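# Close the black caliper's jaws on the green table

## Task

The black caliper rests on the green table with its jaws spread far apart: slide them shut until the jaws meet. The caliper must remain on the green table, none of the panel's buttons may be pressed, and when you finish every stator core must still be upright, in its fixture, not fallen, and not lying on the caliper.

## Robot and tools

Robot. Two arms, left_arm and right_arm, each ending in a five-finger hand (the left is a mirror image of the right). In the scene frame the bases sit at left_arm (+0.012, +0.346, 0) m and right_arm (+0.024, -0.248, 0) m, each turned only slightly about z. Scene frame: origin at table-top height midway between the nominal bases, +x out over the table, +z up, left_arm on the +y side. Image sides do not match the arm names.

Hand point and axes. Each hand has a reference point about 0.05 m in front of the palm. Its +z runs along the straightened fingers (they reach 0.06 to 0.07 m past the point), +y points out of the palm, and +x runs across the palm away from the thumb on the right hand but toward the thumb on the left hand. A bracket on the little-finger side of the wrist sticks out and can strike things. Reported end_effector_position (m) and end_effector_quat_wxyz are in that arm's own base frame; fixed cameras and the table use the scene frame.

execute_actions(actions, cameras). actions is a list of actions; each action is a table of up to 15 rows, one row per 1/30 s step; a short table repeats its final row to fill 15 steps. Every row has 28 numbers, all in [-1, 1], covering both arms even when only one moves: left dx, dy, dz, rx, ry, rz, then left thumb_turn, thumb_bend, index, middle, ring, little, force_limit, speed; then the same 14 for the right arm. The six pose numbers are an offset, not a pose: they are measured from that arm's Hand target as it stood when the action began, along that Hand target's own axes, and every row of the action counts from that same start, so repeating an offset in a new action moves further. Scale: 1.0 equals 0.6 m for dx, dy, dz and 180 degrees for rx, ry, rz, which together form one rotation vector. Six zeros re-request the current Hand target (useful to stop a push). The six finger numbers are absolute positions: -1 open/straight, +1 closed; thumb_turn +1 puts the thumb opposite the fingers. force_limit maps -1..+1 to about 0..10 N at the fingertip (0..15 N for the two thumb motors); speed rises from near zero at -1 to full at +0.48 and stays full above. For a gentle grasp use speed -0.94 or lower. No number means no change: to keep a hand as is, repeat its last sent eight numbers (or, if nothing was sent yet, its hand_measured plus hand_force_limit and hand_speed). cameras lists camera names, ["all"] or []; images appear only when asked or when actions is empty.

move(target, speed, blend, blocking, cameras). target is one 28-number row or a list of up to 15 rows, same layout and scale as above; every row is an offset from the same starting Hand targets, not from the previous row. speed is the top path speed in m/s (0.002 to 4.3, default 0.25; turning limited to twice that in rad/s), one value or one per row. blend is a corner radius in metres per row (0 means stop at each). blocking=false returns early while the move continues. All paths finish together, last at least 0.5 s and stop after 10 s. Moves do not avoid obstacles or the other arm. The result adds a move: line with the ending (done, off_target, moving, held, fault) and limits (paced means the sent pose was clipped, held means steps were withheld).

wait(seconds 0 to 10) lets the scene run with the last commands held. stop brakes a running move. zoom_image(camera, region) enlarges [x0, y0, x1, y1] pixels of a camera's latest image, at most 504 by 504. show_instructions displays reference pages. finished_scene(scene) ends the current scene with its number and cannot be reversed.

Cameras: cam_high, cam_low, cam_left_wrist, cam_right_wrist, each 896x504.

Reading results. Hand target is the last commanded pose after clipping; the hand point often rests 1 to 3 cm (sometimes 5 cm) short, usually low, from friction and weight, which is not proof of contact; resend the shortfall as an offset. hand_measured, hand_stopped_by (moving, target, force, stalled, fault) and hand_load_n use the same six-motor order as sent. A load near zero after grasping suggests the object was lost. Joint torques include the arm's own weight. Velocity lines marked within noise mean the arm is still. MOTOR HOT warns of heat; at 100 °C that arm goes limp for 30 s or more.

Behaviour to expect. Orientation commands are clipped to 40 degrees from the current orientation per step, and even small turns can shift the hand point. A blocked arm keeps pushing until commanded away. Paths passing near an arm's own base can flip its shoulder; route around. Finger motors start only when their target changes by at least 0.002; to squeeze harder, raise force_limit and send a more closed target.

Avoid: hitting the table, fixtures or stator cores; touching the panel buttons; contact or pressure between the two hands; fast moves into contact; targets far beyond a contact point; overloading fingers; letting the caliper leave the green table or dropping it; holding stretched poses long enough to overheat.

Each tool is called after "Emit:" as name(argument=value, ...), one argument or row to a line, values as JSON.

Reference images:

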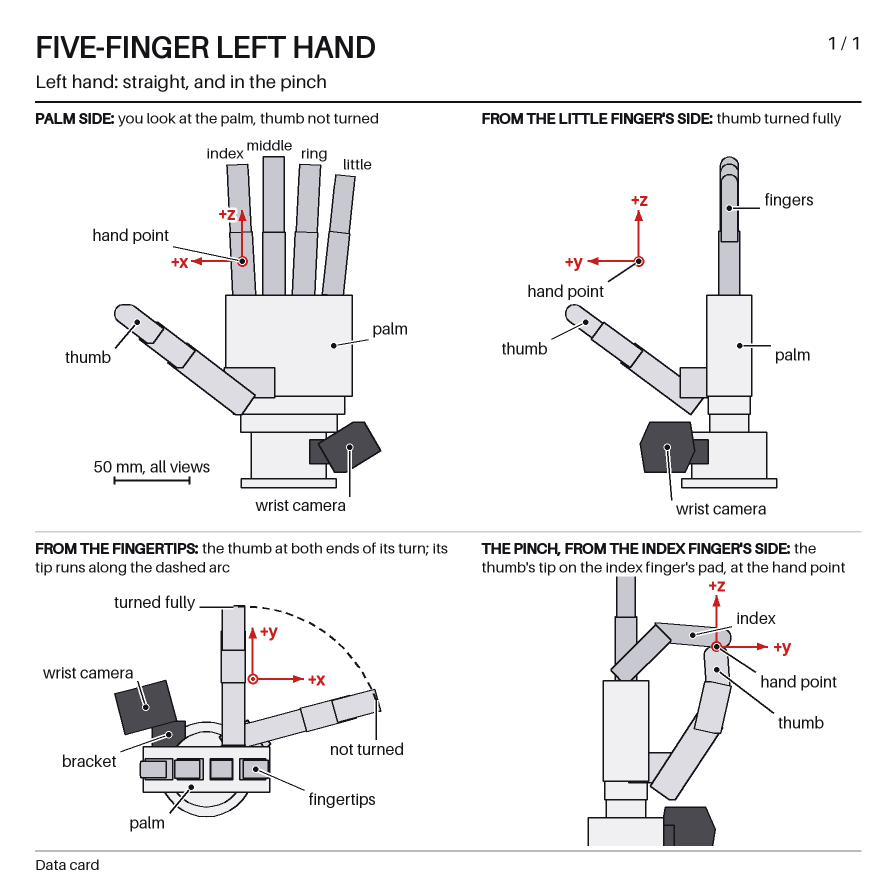

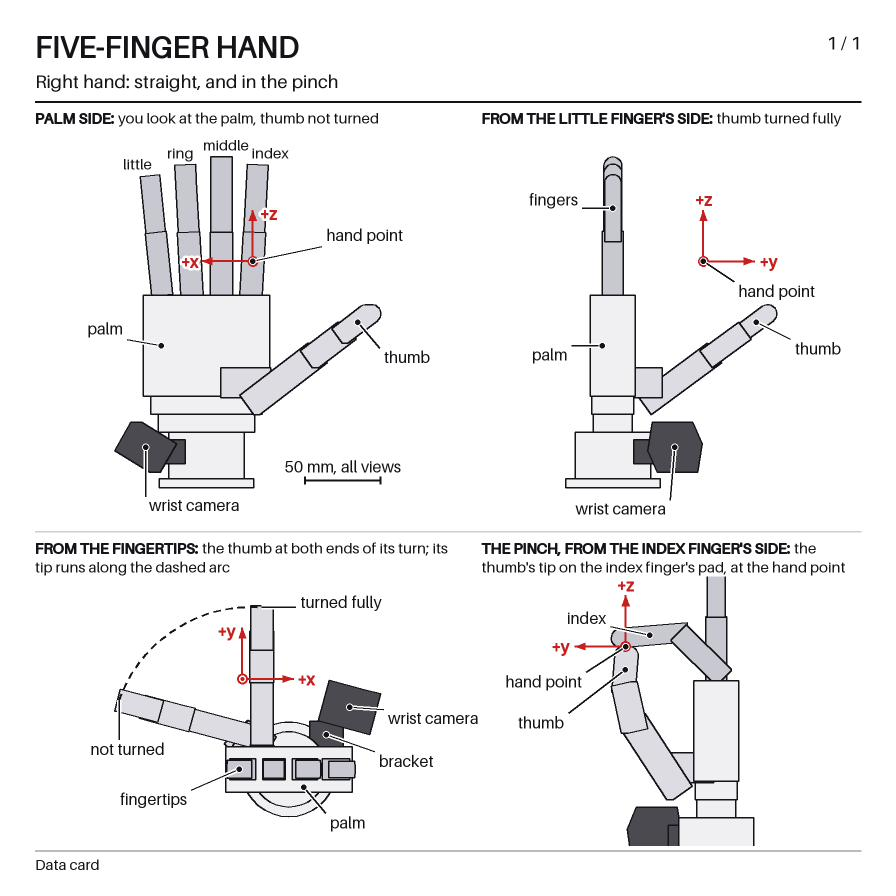

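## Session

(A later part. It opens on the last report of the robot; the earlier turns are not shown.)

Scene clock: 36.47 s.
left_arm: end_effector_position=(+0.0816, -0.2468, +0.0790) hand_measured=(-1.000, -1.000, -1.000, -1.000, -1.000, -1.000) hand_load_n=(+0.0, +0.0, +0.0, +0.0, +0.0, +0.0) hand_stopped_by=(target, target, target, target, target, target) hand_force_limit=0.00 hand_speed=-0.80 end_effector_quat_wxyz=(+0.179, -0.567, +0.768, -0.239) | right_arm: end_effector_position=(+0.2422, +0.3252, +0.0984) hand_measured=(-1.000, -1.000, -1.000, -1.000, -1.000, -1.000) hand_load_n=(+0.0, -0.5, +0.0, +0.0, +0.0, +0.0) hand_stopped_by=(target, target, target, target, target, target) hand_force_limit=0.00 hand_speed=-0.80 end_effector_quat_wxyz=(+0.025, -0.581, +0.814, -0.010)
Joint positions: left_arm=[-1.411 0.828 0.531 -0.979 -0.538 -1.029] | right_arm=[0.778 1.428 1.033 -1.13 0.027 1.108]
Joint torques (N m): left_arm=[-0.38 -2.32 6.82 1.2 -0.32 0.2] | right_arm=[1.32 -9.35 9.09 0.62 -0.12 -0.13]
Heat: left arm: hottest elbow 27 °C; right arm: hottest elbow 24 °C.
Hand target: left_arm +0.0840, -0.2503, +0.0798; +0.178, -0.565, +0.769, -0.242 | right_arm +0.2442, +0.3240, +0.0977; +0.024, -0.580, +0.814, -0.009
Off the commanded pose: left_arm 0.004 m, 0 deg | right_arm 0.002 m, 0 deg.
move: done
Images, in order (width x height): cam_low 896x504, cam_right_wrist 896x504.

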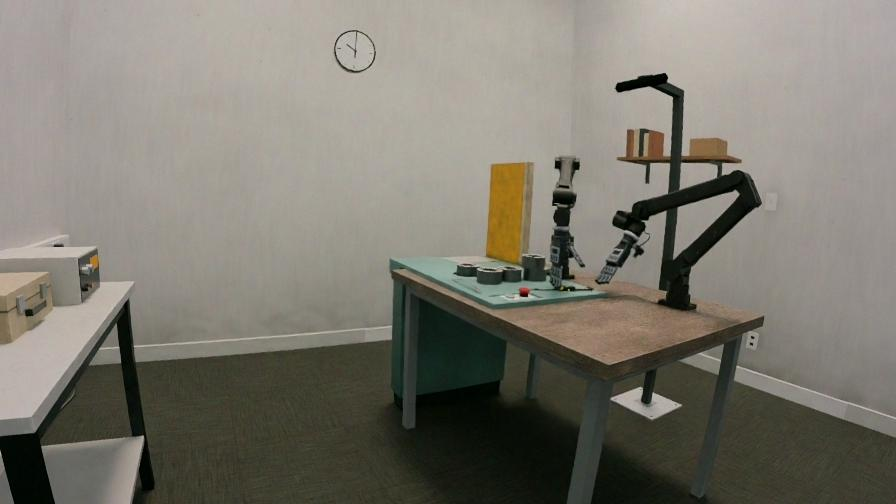

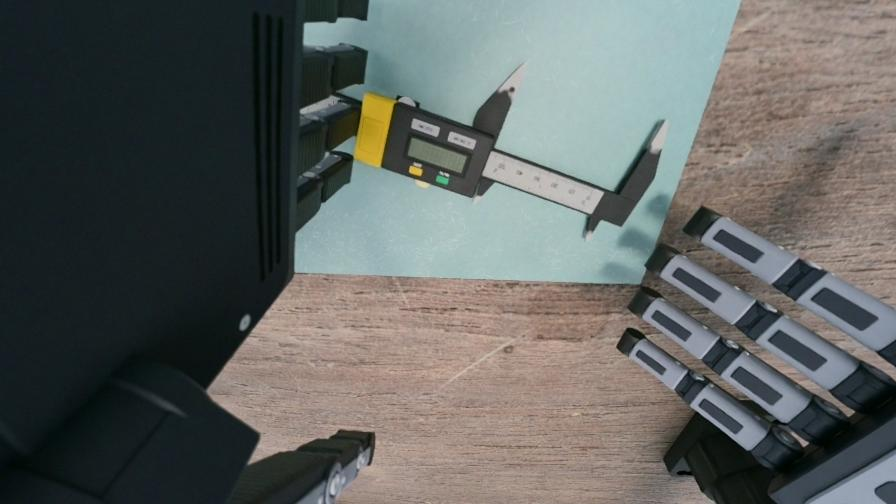

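Emit:
move(
  target=[0.0,0.034,0.037,0,0,0,-1,-1,-1,-1,-1,-1,0,-0.8,0,0,0,0,0,0,-1,-1,-1,-1,-1,-1,0,-0.8],
  cameras=["cam_low","cam_right_wrist"],
  speed=0.08,
)

Emit:
zoom_image(
  camera="cam_right_wrist",
  region=[560, 100, 810, 350],
)

Scene clock: 37.70 s.
left_arm: end_effector_position=(+0.0822, -0.2452, +0.0533) hand_measured=(-1.000, -1.000, -1.000, -1.000, -1.000, -1.000) hand_load_n=(+0.0, +0.0, +0.0, +0.0, +0.0, +0.0) hand_stopped_by=(target, target, target, target, target, target) hand_force_limit=0.00 hand_speed=-0.80 end_effector_quat_wxyz=(+0.182, -0.566, +0.768, -0.241) | right_arm: end_effector_position=(+0.2422, +0.3252, +0.0984) hand_measured=(-1.000, -1.000, -1.000, -1.000, -1.000, -1.000) hand_load_n=(+0.0, +0.0, +0.0, +0.0, +0.0, +0.0) hand_stopped_by=(target, target, target, target, target, target) hand_force_limit=0.00 hand_speed=-0.80 end_effector_quat_wxyz=(+0.025, -0.581, +0.814, -0.010)
Joint positions: left_arm=[-1.413 0.858 0.473 -0.89 -0.545 -1.029] | right_arm=[0.778 1.428 1.033 -1.13 0.027 1.108]
Joint torques (N m): left_arm=[-1.85 -1.79 6.06 1.39 -0.24 0.02] | right_arm=[1.26 -9.29 9.1 0.59 -0.12 -0.13]
Heat: left arm: hottest elbow 28 °C; right arm: hottest elbow 24 °C.
Hand target: left_arm +0.0801, -0.2490, +0.0498; +0.178, -0.565, +0.769, -0.242 | right_arm +0.2442, +0.3240, +0.0977; +0.024, -0.580, +0.814, -0.009
Off the commanded pose: left_arm 0.006 m, 1 deg | right_arm 0.002 m, 0 deg.
move: done
Images, in order (width x height): cam_low 896x504, cam_right_wrist 896x504.

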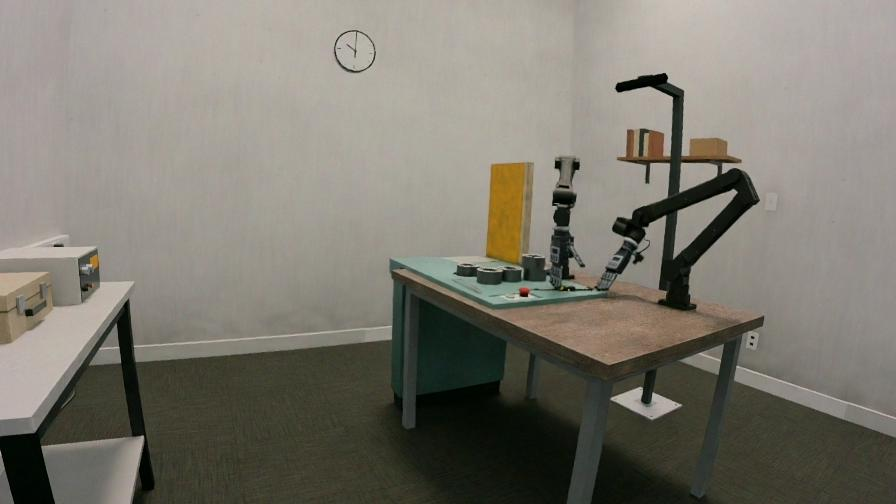

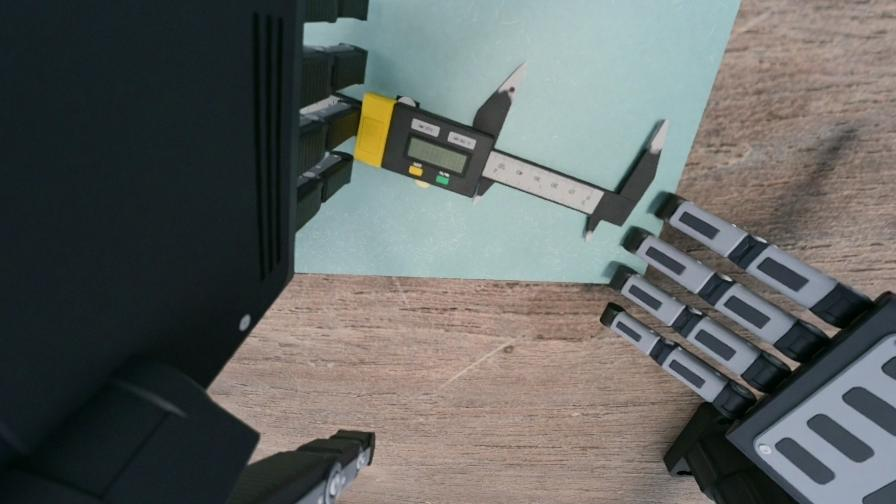

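Scaled by 2.016 from the camera's 896x504 image, which has a finer 1280x720 frame.

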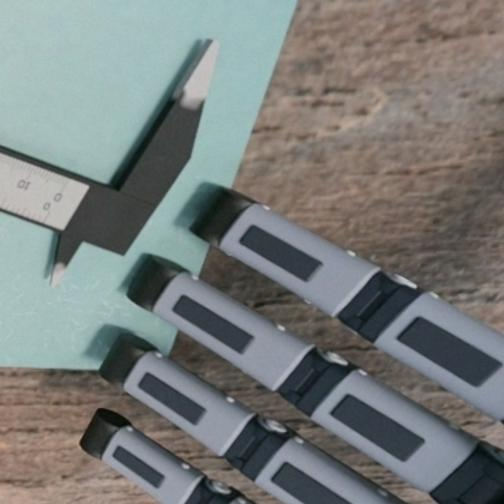

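Emit:
move(
  target=[0.012,-0.0085,0.014,0,0,0,-1,-1,-1,-1,-1,-1,0,-0.8,0,0,0,0,0,0,-1,-1,-1,-1,-1,-1,0,-0.8],
  cameras=["cam_right_wrist"],
  speed=0.06,
)

Emit:
zoom_image(
  camera="cam_right_wrist",
  region=[560, 100, 810, 350],
)

Scene clock: 38.87 s.
left_arm: end_effector_position=(+0.0872, -0.2535, +0.0498) hand_measured=(-1.000, -1.000, -1.000, -1.000, -1.000, -1.000) hand_load_n=(+0.0, +0.0, +0.0, +0.5, +0.0, +0.0) hand_stopped_by=(target, target, target, target, target, target) hand_force_limit=0.00 hand_speed=-0.80 end_effector_quat_wxyz=(+0.184, -0.568, +0.763, -0.247) | right_arm: end_effector_position=(+0.2422, +0.3252, +0.0984) hand_measured=(-1.000, -1.000, -1.000, -1.000, -1.000, -1.000) hand_load_n=(+0.0, -0.5, +0.0, +0.0, +0.0, +0.0) hand_stopped_by=(target, target, target, target, target, target) hand_force_limit=0.00 hand_speed=-0.80 end_effector_quat_wxyz=(+0.025, -0.581, +0.814, -0.010)
Joint positions: left_arm=[-1.405 0.889 0.473 -0.845 -0.554 -1.026] | right_arm=[0.778 1.428 1.033 -1.13 0.027 1.108]
Joint torques (N m): left_arm=[-0.5 -0.91 6.68 1.54 0.26 0.22] | right_arm=[1.26 -9.29 9.1 0.59 -0.12 -0.13]
Heat: left arm: hottest elbow 28 °C; right arm: hottest elbow 24 °C.
Hand target: left_arm +0.0866, -0.2586, +0.0458; +0.178, -0.565, +0.769, -0.242 | right_arm +0.2442, +0.3240, +0.0977; +0.024, -0.580, +0.814, -0.009
Off the commanded pose: left_arm 0.007 m, 1 deg | right_arm 0.002 m, 0 deg.
move: done
Images, in order (width x height): cam_right_wrist 896x504.

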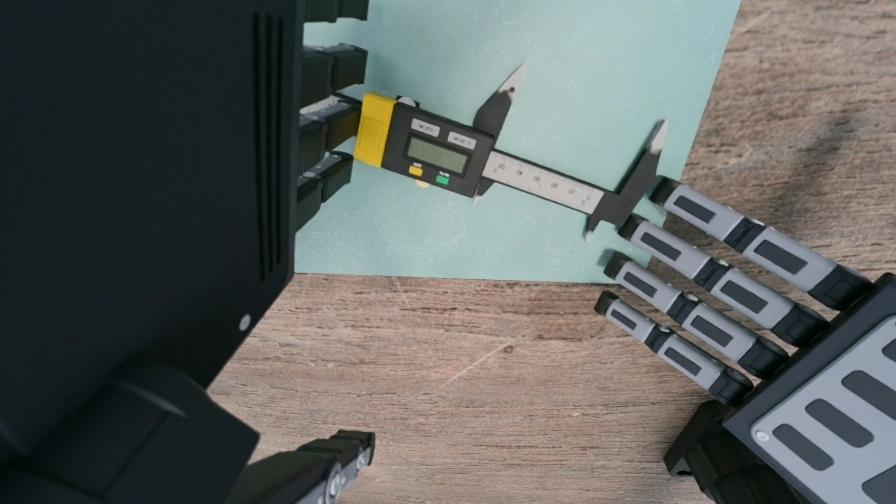

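Scaled by 2.016 from the camera's 896x504 image, which has a finer 1280x720 frame.

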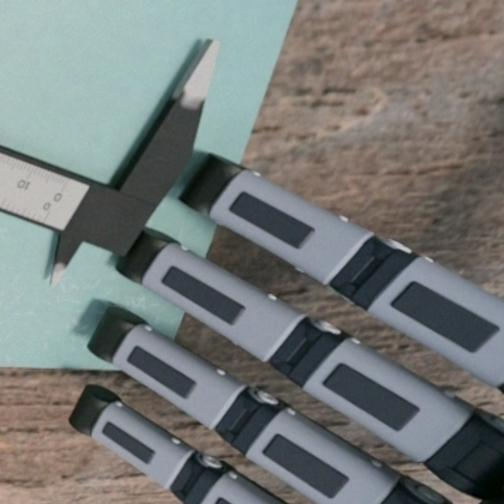

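Emit:
move(
  target=[0,0,0,0,0,0,-1,-1,-1,-1,-1,-1,0,-0.8,0.005,0.083,0.018,0,0,0,-1,-1,-1,-1,-1,-1,0,-0.8],
  cameras=["cam_low","cam_right_wrist"],
  speed=0.06,
)

Emit:
zoom_image(
  camera="cam_right_wrist",
  region=[290, 70, 450, 220],
)

Scene clock: 40.60 s.
left_arm: end_effector_position=(+0.0872, -0.2535, +0.0498) hand_measured=(-1.000, -1.000, -1.000, -1.000, -1.000, -1.000) hand_load_n=(+0.0, +0.0, +0.0, +0.5, +0.0, +0.0) hand_stopped_by=(target, target, target, target, target, target) hand_force_limit=0.00 hand_speed=-0.80 end_effector_quat_wxyz=(+0.184, -0.568, +0.763, -0.247) | right_arm: end_effector_position=(+0.2148, +0.3370, +0.0966) hand_measured=(-1.000, -1.000, -1.000, -1.000, -1.000, -1.000) hand_load_n=(+0.0, +0.0, +0.0, +0.5, +0.0, +0.0) hand_stopped_by=(target, target, target, target, target, target) hand_force_limit=0.00 hand_speed=-0.80 end_effector_quat_wxyz=(+0.040, -0.573, +0.819, -0.016)
Joint positions: left_arm=[-1.405 0.889 0.473 -0.844 -0.554 -1.024] | right_arm=[0.86 1.382 0.982 -1.102 0.05 1.208]
Joint torques (N m): left_arm=[-0.44 -0.85 6.68 1.52 0.26 0.22] | right_arm=[3.9 -8.41 6.61 0.8 -0.85 0]
Heat: left arm: hottest elbow 28 °C; right arm: hottest elbow 24 °C.
Hand target: left_arm +0.0866, -0.2586, +0.0459; +0.178, -0.564, +0.769, -0.242 | right_arm +0.1966, +0.3376, +0.0846; +0.023, -0.580, +0.814, -0.009
Off the commanded pose: left_arm 0.006 m, 1 deg | right_arm 0.022 m, 2 deg.
move: off_target (right_arm)
Images, in order (width x height): cam_low 896x504, cam_right_wrist 896x504.

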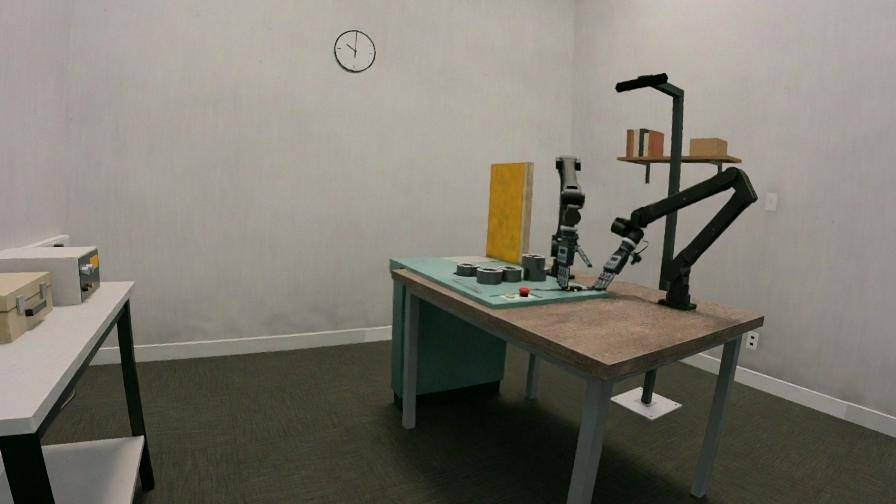

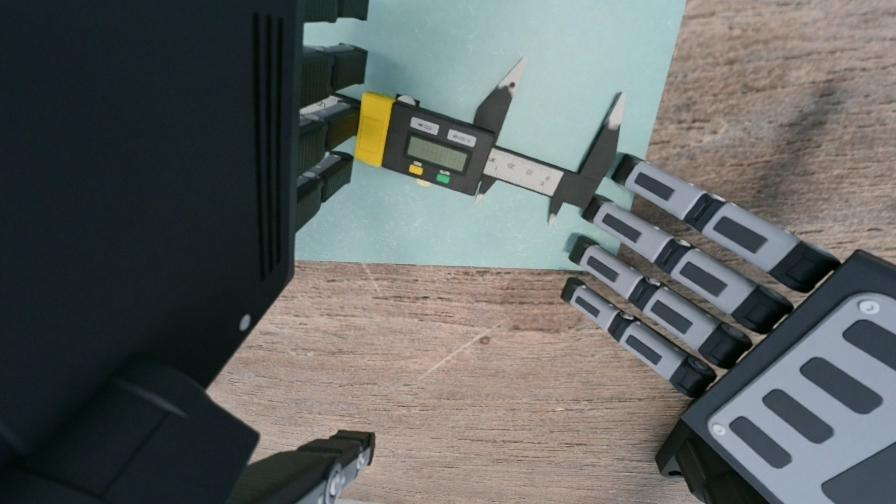

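Scaled by 3.150 from the camera's 896x504 image, which has a finer 1280x720 frame.

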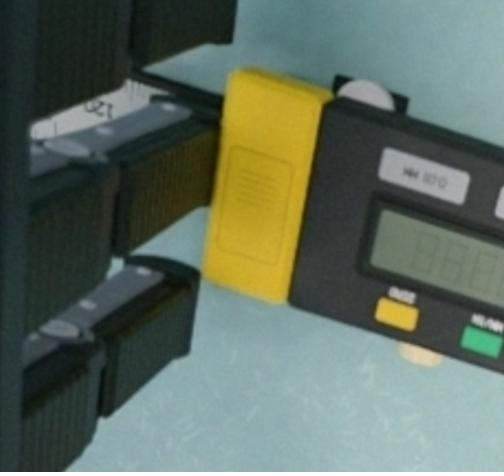

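Emit:
move(
  target=[0,0,0,0,0,0,-1,-1,-1,-1,-1,-1,0,-0.8,0.004,0.055,0.0,0,0,0,-1,-1,-1,-1,-1,-1,0,-0.8],
  cameras=["cam_low","cam_right_wrist"],
  speed=0.06,
)

Emit:
zoom_image(
  camera="cam_low",
  region=[520, 180, 660, 310],
)

Scene clock: 41.93 s.
left_arm: end_effector_position=(+0.0872, -0.2535, +0.0498) hand_measured=(-1.000, -1.000, -1.000, -1.000, -1.000, -1.000) hand_load_n=(+0.0, +0.0, +0.0, +0.5, +0.0, +0.0) hand_stopped_by=(target, target, target, target, target, target) hand_force_limit=0.00 hand_speed=-0.80 end_effector_quat_wxyz=(+0.184, -0.568, +0.763, -0.247) | right_arm: end_effector_position=(+0.1850, +0.3475, +0.0964) hand_measured=(-1.000, -1.000, -1.000, -1.000, -1.000, -1.000) hand_load_n=(+0.0, +0.0, +0.0, +0.5, +0.0, +0.0) hand_stopped_by=(target, target, target, target, target, target) hand_force_limit=0.00 hand_speed=-0.80 end_effector_quat_wxyz=(+0.043, -0.572, +0.819, -0.015)
Joint positions: left_arm=[-1.405 0.889 0.473 -0.844 -0.554 -1.024] | right_arm=[0.942 1.35 0.951 -1.099 0.058 1.293]
Joint torques (N m): left_arm=[-0.44 -0.85 6.68 1.52 0.26 0.21] | right_arm=[3.96 -7.82 6.46 0.75 -1 0]
Heat: left arm: hottest elbow 28 °C; right arm: hottest elbow 24 °C.
Hand target: left_arm +0.0866, -0.2586, +0.0459; +0.178, -0.564, +0.769, -0.242 | right_arm +0.1648, +0.3461, +0.0832; +0.023, -0.580, +0.814, -0.009
Off the commanded pose: left_arm 0.006 m, 1 deg | right_arm 0.024 m, 3 deg.
move: off_target (right_arm)
Images, in order (width x height): cam_low 896x504, cam_right_wrist 896x504.

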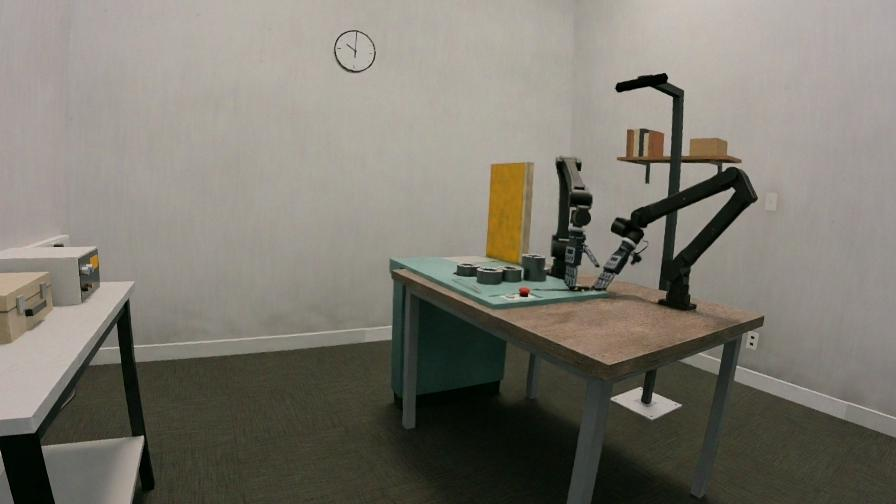

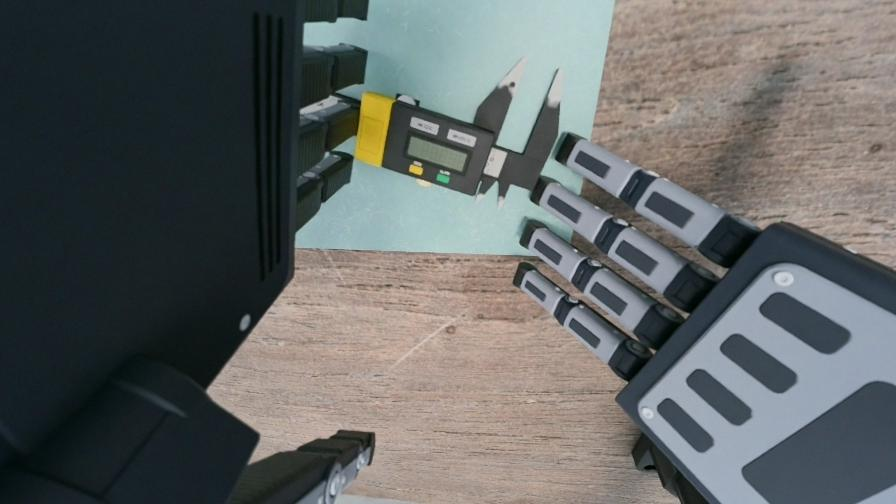

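Scaled by 3.600 from the camera's 896x504 image, which has a finer 1280x720 frame.

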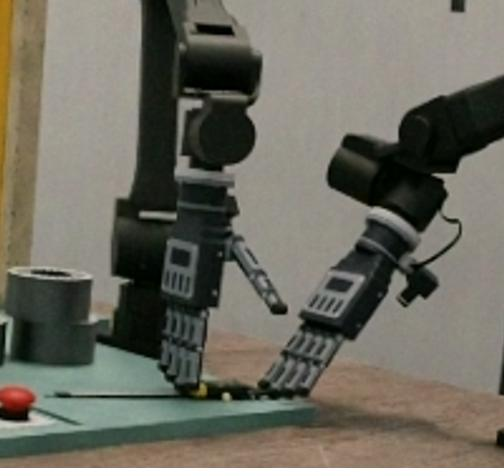

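Emit:
move(
  target=[0,0,0,0,0,0,-1,-1,-1,-1,-1,-1,0,-0.8,0.003,0.026,0.0,0,0,0,-1,-1,-1,-1,-1,-1,0,-0.8],
  cameras=["cam_right_wrist"],
  speed=0.04,
)

Emit:
zoom_image(
  camera="cam_right_wrist",
  region=[340, 30, 620, 280],
)

Scene clock: 43.13 s.
left_arm: end_effector_position=(+0.0872, -0.2535, +0.0498) hand_measured=(-1.000, -1.000, -1.000, -1.000, -1.000, -1.000) hand_load_n=(+0.0, +0.0, +0.0, +0.5, +0.0, +0.0) hand_stopped_by=(target, target, target, target, target, target) hand_force_limit=0.00 hand_speed=-0.80 end_effector_quat_wxyz=(+0.184, -0.568, +0.763, -0.247) | right_arm: end_effector_position=(+0.1706, +0.3524, +0.0962) hand_measured=(-1.000, -1.000, -1.000, -1.000, -1.000, -1.000) hand_load_n=(+0.0, +0.0, +0.0, +1.0, +0.0, +0.0) hand_stopped_by=(target, target, target, target, target, target) hand_force_limit=0.00 hand_speed=-0.80 end_effector_quat_wxyz=(+0.045, -0.571, +0.820, -0.015)
Joint positions: left_arm=[-1.405 0.889 0.473 -0.844 -0.554 -1.024] | right_arm=[0.983 1.337 0.938 -1.098 0.061 1.335]
Joint torques (N m): left_arm=[-0.38 -0.85 6.68 1.52 0.26 0.22] | right_arm=[4.01 -7.59 6.32 0.7 -1.06 0]
Heat: left arm: hottest elbow 28 °C; right arm: hottest elbow 24 °C.
Hand target: left_arm +0.0866, -0.2586, +0.0459; +0.178, -0.565, +0.769, -0.242 | right_arm +0.1494, +0.3495, +0.0824; +0.023, -0.580, +0.814, -0.009
Off the commanded pose: left_arm 0.006 m, 1 deg | right_arm 0.025 m, 3 deg.
move: off_target (right_arm)
Images, in order (width x height): cam_right_wrist 896x504.

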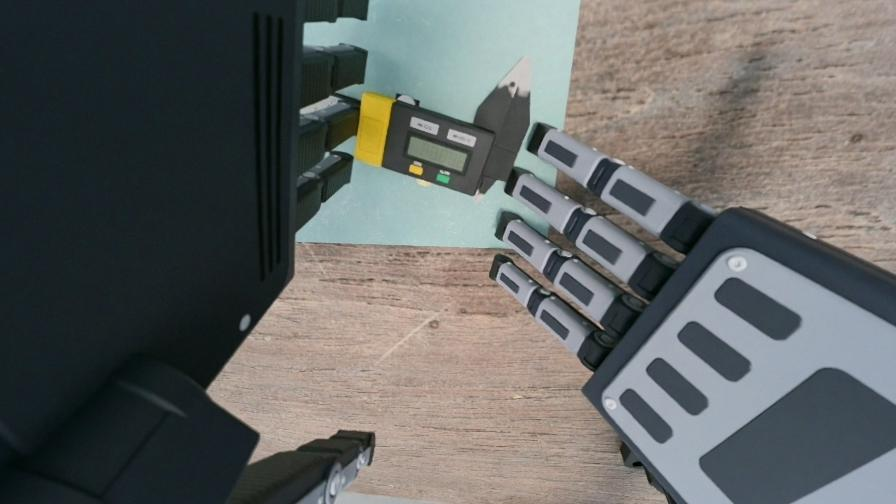

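Scaled by 1.800 from the camera's 896x504 image, which has a finer 1280x720 frame.

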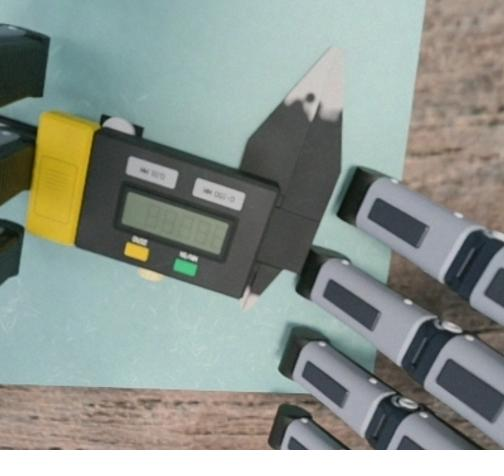

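Emit:
move(
  target=[0,0,0,0,0,0,-1,-1,-1,-1,-1,-1,0,-0.8,0.0,0.012,0.0,0,0,0,-1,-1,-1,-1,-1,-1,0,-0.8],
  cameras=["cam_right_wrist"],
  speed=0.04,
)

Emit:
zoom_image(
  camera="cam_right_wrist",
  region=[440, 30, 580, 220],
)

Scene clock: 44.20 s.
left_arm: end_effector_position=(+0.0872, -0.2535, +0.0498) hand_measured=(-1.000, -1.000, -1.000, -1.000, -1.000, -1.000) hand_load_n=(-0.5, +0.0, +0.0, +0.5, +0.0, +0.0) hand_stopped_by=(target, target, target, target, target, target) hand_force_limit=0.00 hand_speed=-0.80 end_effector_quat_wxyz=(+0.184, -0.568, +0.763, -0.247) | right_arm: end_effector_position=(+0.1698, +0.3534, +0.0956) hand_measured=(-1.000, -1.000, -1.000, -1.000, -1.000, -1.000) hand_load_n=(+0.0, +0.0, +0.0, +1.0, +0.0, +0.0) hand_stopped_by=(target, target, target, target, target, target) hand_force_limit=0.00 hand_speed=-0.80 end_effector_quat_wxyz=(+0.049, -0.567, +0.822, -0.019)
Joint positions: left_arm=[-1.405 0.889 0.473 -0.844 -0.554 -1.024] | right_arm=[0.993 1.334 0.935 -1.095 0.072 1.355]
Joint torques (N m): left_arm=[-0.38 -0.85 6.68 1.52 0.26 0.22] | right_arm=[4.72 -7.71 6.26 0.59 -1.52 0.02]
Heat: left arm: hottest elbow 28 °C; right arm: hottest elbow 24 °C.
Hand target: left_arm +0.0866, -0.2586, +0.0459; +0.178, -0.565, +0.769, -0.242 | right_arm +0.1427, +0.3519, +0.0821; +0.024, -0.580, +0.814, -0.009
Off the commanded pose: left_arm 0.006 m, 1 deg | right_arm 0.030 m, 4 deg.
move: off_target (right_arm)
Images, in order (width x height): cam_right_wrist 896x504.

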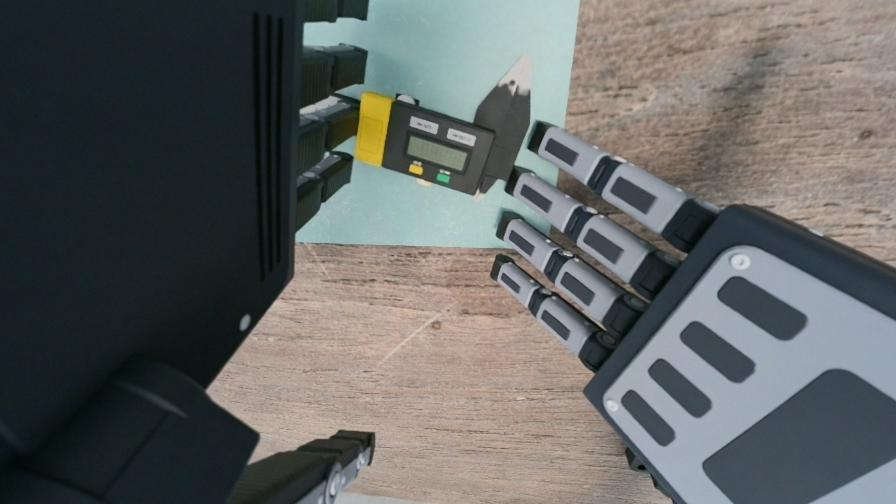

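Scaled by 2.653 from the camera's 896x504 image, which has a finer 1280x720 frame.

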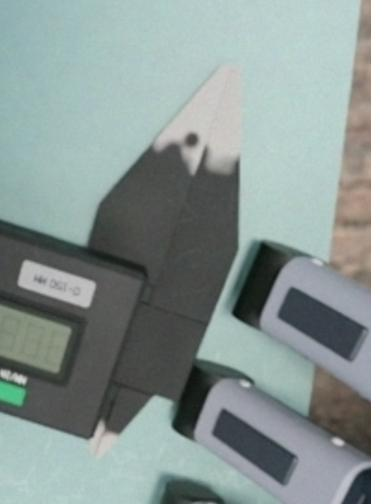

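Emit:
move(
  target=[0,0,0,0,0,0,-1,-1,-1,-1,-1,-1,0,-0.8,-0.010,-0.038,-0.08,0,0,0,-1,-1,-1,-1,-1,-1,0,-0.8],
  cameras=["cam_right_wrist"],
  speed=0.1,
)

Emit:
zoom_image(
  camera="cam_right_wrist",
  region=[340, 30, 620, 280],
)

Scene clock: 45.57 s.
left_arm: end_effector_position=(+0.0872, -0.2534, +0.0498) hand_measured=(-1.000, -1.000, -1.000, -1.000, -1.000, -1.000) hand_load_n=(+0.0, +0.0, -1.0, +0.5, +0.0, +0.0) hand_stopped_by=(target, target, target, target, target, target) hand_force_limit=0.00 hand_speed=-0.80 end_effector_quat_wxyz=(+0.184, -0.567, +0.764, -0.247) | right_arm: end_effector_position=(+0.1621, +0.3377, +0.1105) hand_measured=(-1.000, -1.000, -1.000, -1.000, -1.000, -1.000) hand_load_n=(+0.0, +0.0, +0.0, +0.5, +0.0, +0.0) hand_stopped_by=(target, target, target, target, target, target) hand_force_limit=0.00 hand_speed=-0.80 end_effector_quat_wxyz=(+0.011, -0.572, +0.820, -0.026)
Joint positions: left_arm=[-1.405 0.889 0.473 -0.844 -0.554 -1.023] | right_arm=[0.978 1.327 0.973 -1.215 0.057 1.33]
Joint torques (N m): left_arm=[-0.38 -0.85 6.68 1.52 0.27 0.2] | right_arm=[1.85 -8.88 12.46 -0.03 -0.98 -0.27]
Heat: left arm: hottest elbow 28 °C; right arm: hottest elbow 24 °C.
Hand target: left_arm +0.0865, -0.2586, +0.0459; +0.178, -0.564, +0.769, -0.242 | right_arm +0.1638, +0.3496, +0.1312; +0.024, -0.580, +0.814, -0.009
Off the commanded pose: left_arm 0.007 m, 1 deg | right_arm 0.024 m, 3 deg.
move: off_target (right_arm)
Images, in order (width x height): cam_right_wrist 896x504.

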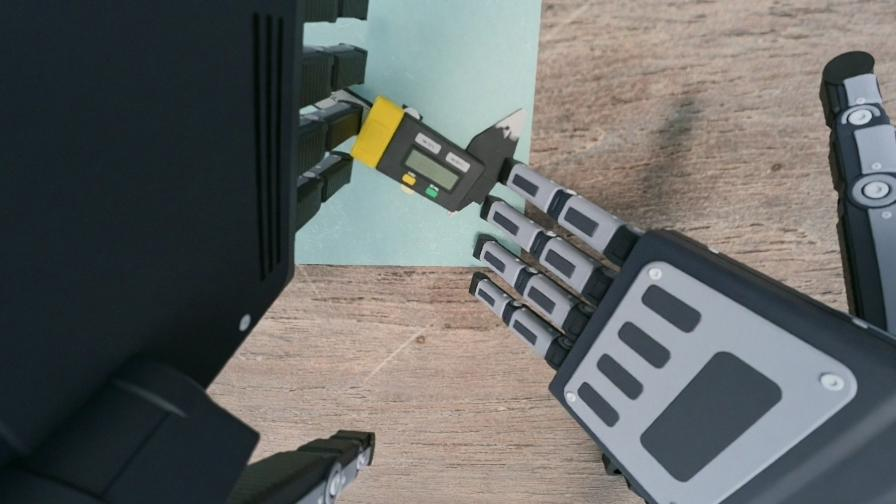

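Scaled by 1.800 from the camera's 896x504 image, which has a finer 1280x720 frame.

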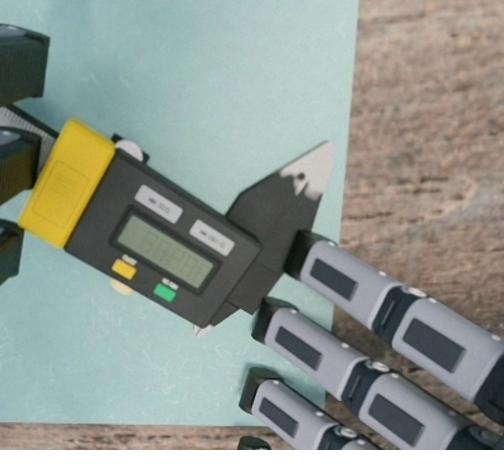

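Emit:
move(
  target=[0,0,0,0,0,0,-1,-1,-1,-1,-1,-1,0,-0.8,0,0,-0.1,0,0,0,-1,-1,-1,-1,-1,-1,0,-0.8],
  speed=0.12,
  cameras=["cam_high","cam_right_wrist"],
)

Scene clock: 47.33 s.
left_arm: end_effector_position=(+0.0872, -0.2541, +0.0498) hand_measured=(-1.000, -1.000, -1.000, -1.000, -1.000, -1.000) hand_load_n=(+0.0, +0.0, +0.0, +0.0, +0.0, +0.0) hand_stopped_by=(target, target, target, target, target, target) hand_force_limit=0.00 hand_speed=-0.80 end_effector_quat_wxyz=(+0.183, -0.567, +0.764, -0.248) | right_arm: end_effector_position=(+0.1576, +0.3380, +0.1706) hand_measured=(-1.000, -1.000, -1.000, -1.000, -1.000, -1.000) hand_load_n=(+0.0, +0.0, +0.0, +0.0, +0.0, +0.0) hand_stopped_by=(target, target, target, target, target, target) hand_force_limit=0.00 hand_speed=-0.80 end_effector_quat_wxyz=(+0.006, -0.573, +0.819, -0.018)
Joint positions: left_arm=[-1.405 0.89 0.473 -0.841 -0.553 -1.023] | right_arm=[0.978 1.28 1.092 -1.384 0.038 1.328]
Joint torques (N m): left_arm=[-0.44 -0.91 6.68 1.4 0.26 0.2] | right_arm=[2.32 -8.29 13.34 0.05 -0.19 -0.2]
Heat: left arm: hottest elbow 28 °C; right arm: hottest elbow 24 °C.
Hand target: left_arm +0.0865, -0.2586, +0.0458; +0.178, -0.564, +0.769, -0.242 | right_arm +0.1608, +0.3488, +0.1912; +0.023, -0.580, +0.814, -0.009
Off the commanded pose: left_arm 0.006 m, 1 deg | right_arm 0.023 m, 2 deg.
move: off_target (right_arm)
Images, in order (width x height): cam_high 896x504, cam_right_wrist 896x504.

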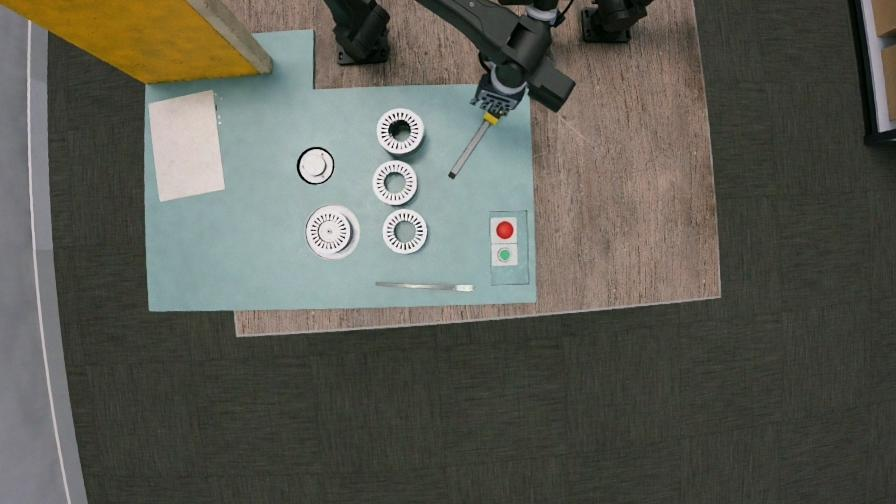

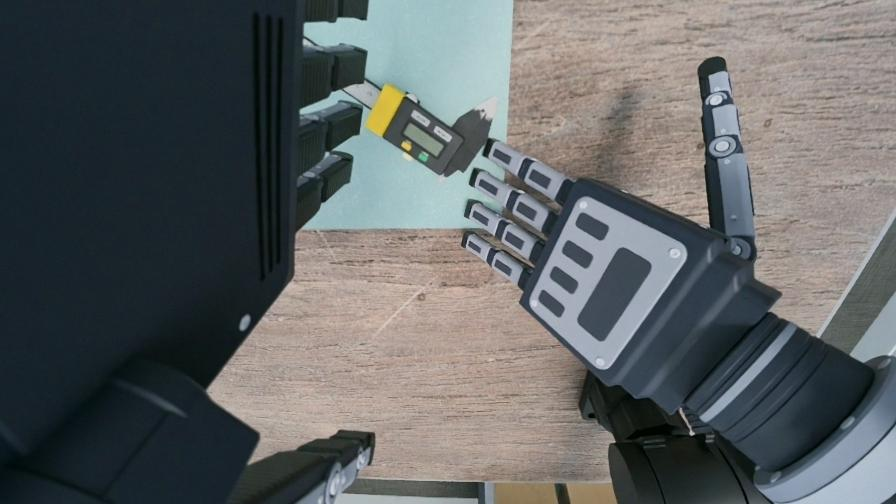

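Emit:
zoom_image(
  camera="cam_right_wrist",
  region=[340, 70, 540, 190],
)

Scaled by 2.520 from the camera's 896x504 image, which has a finer 1280x720 frame.

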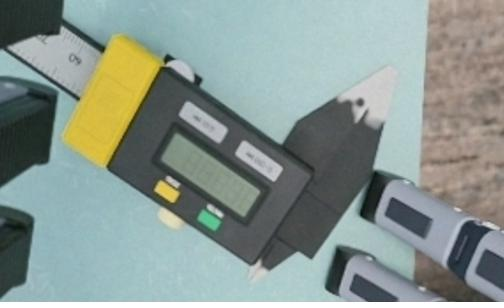

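Emit:
move(
  target=[
    [0,-0.005,-0.065,0,0,0,-1,-1,-1,-1,-1,-1,0,-0.8,0,-0.08,-0.12,0,0,0,-1,-1,-1,-1,-1,-1,0,-0.8],
    [0,-0.074,-0.19,0,0,0,-1,-1,-1,-1,-1,-1,0,-0.8,0,-0.12,-0.15,0,0,0,-1,-1,-1,-1,-1,-1,0,-0.8],
  ],
  speed=0.15,
  blend=[0.02,0],
  cameras=["cam_high","cam_right_wrist"],
)

Scene clock: 49.53 s.
left_arm: end_effector_position=(+0.0600, -0.2375, +0.1434) hand_measured=(-1.000, -1.000, -1.000, -1.000, -1.000, -1.000) hand_load_n=(+0.0, +0.0, +0.0, +0.0, +0.0, +0.0) hand_stopped_by=(target, target, target, target, target, target) hand_force_limit=0.00 hand_speed=-0.80 end_effector_quat_wxyz=(+0.189, -0.558, +0.776, -0.224) | right_arm: end_effector_position=(+0.2142, +0.3171, +0.2738) hand_measured=(-1.000, -1.000, -1.000, -1.000, -1.000, -1.000) hand_load_n=(+0.0, +0.0, +0.0, +0.0, +0.0, +0.0) hand_stopped_by=(target, target, target, target, target, target) hand_force_limit=0.00 hand_speed=-0.80 end_effector_quat_wxyz=(+0.019, -0.578, +0.815, -0.012)
Joint positions: left_arm=[-1.514 0.791 0.697 -1.278 -0.565 -1.133] | right_arm=[0.817 1.296 1.375 -1.617 0.032 1.153]
Joint torques (N m): left_arm=[-1.96 -2.96 10.24 -0.18 -0.5 -0.09] | right_arm=[1.08 -6.48 13.94 0.13 -0.23 -0.22]
Heat: left arm: hottest elbow 28 °C; right arm: hottest elbow 25 °C.
Hand target: left_arm +0.0590, -0.2500, +0.1649; +0.178, -0.565, +0.769, -0.242 | right_arm +0.2243, +0.3242, +0.2841; +0.024, -0.580, +0.814, -0.009
Off the commanded pose: left_arm 0.025 m, 3 deg | right_arm 0.016 m, 1 deg.
move: off_target (left_arm, right_arm)
Images, in order (width x height): cam_high 896x504, cam_right_wrist 896x504.

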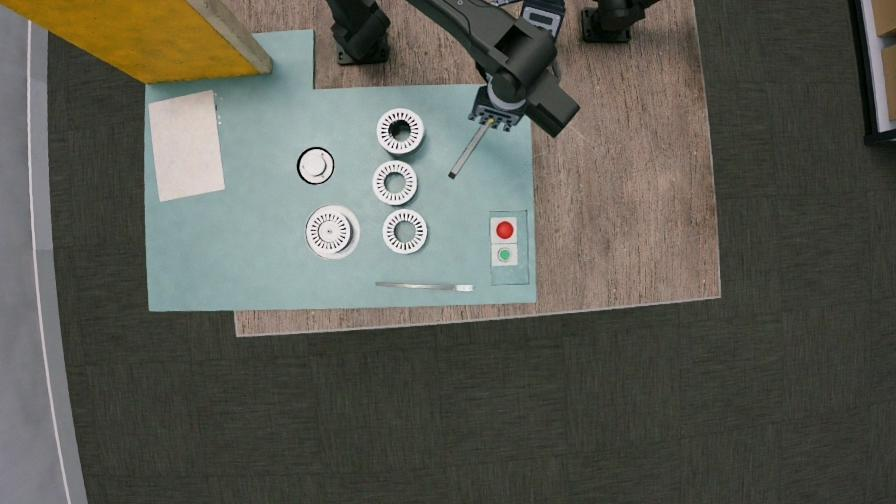

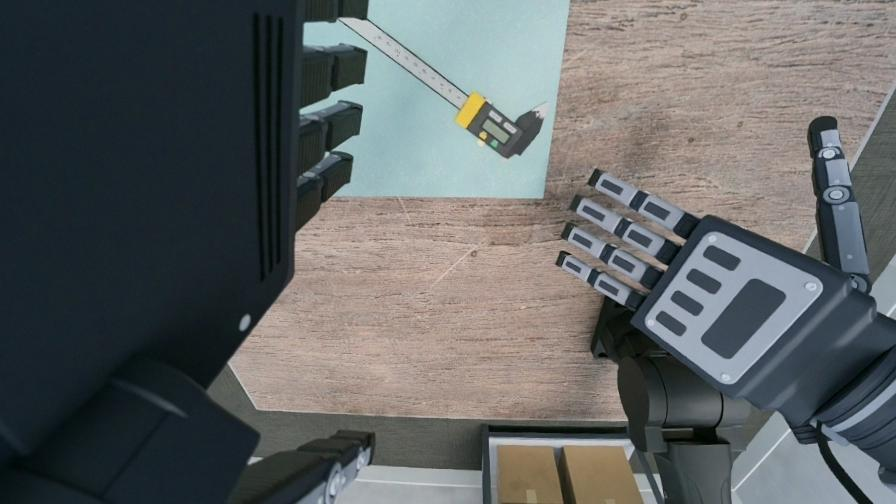

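Emit:
zoom_image(
  camera="cam_right_wrist",
  region=[430, 70, 570, 180],
)

Emit:
finished_scene(
  scene=1,
)

Scaled by 3.600 from the camera's 896x504 image, which has a finer 1280x720 frame.

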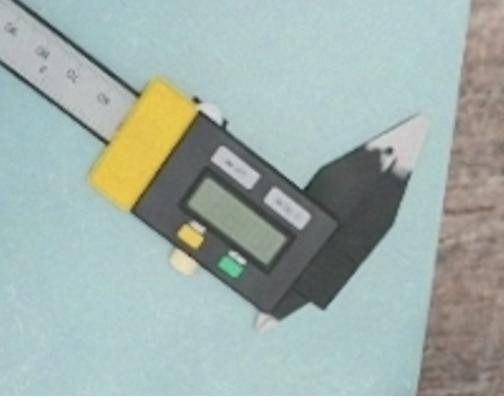

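The scene is finished: the task was done.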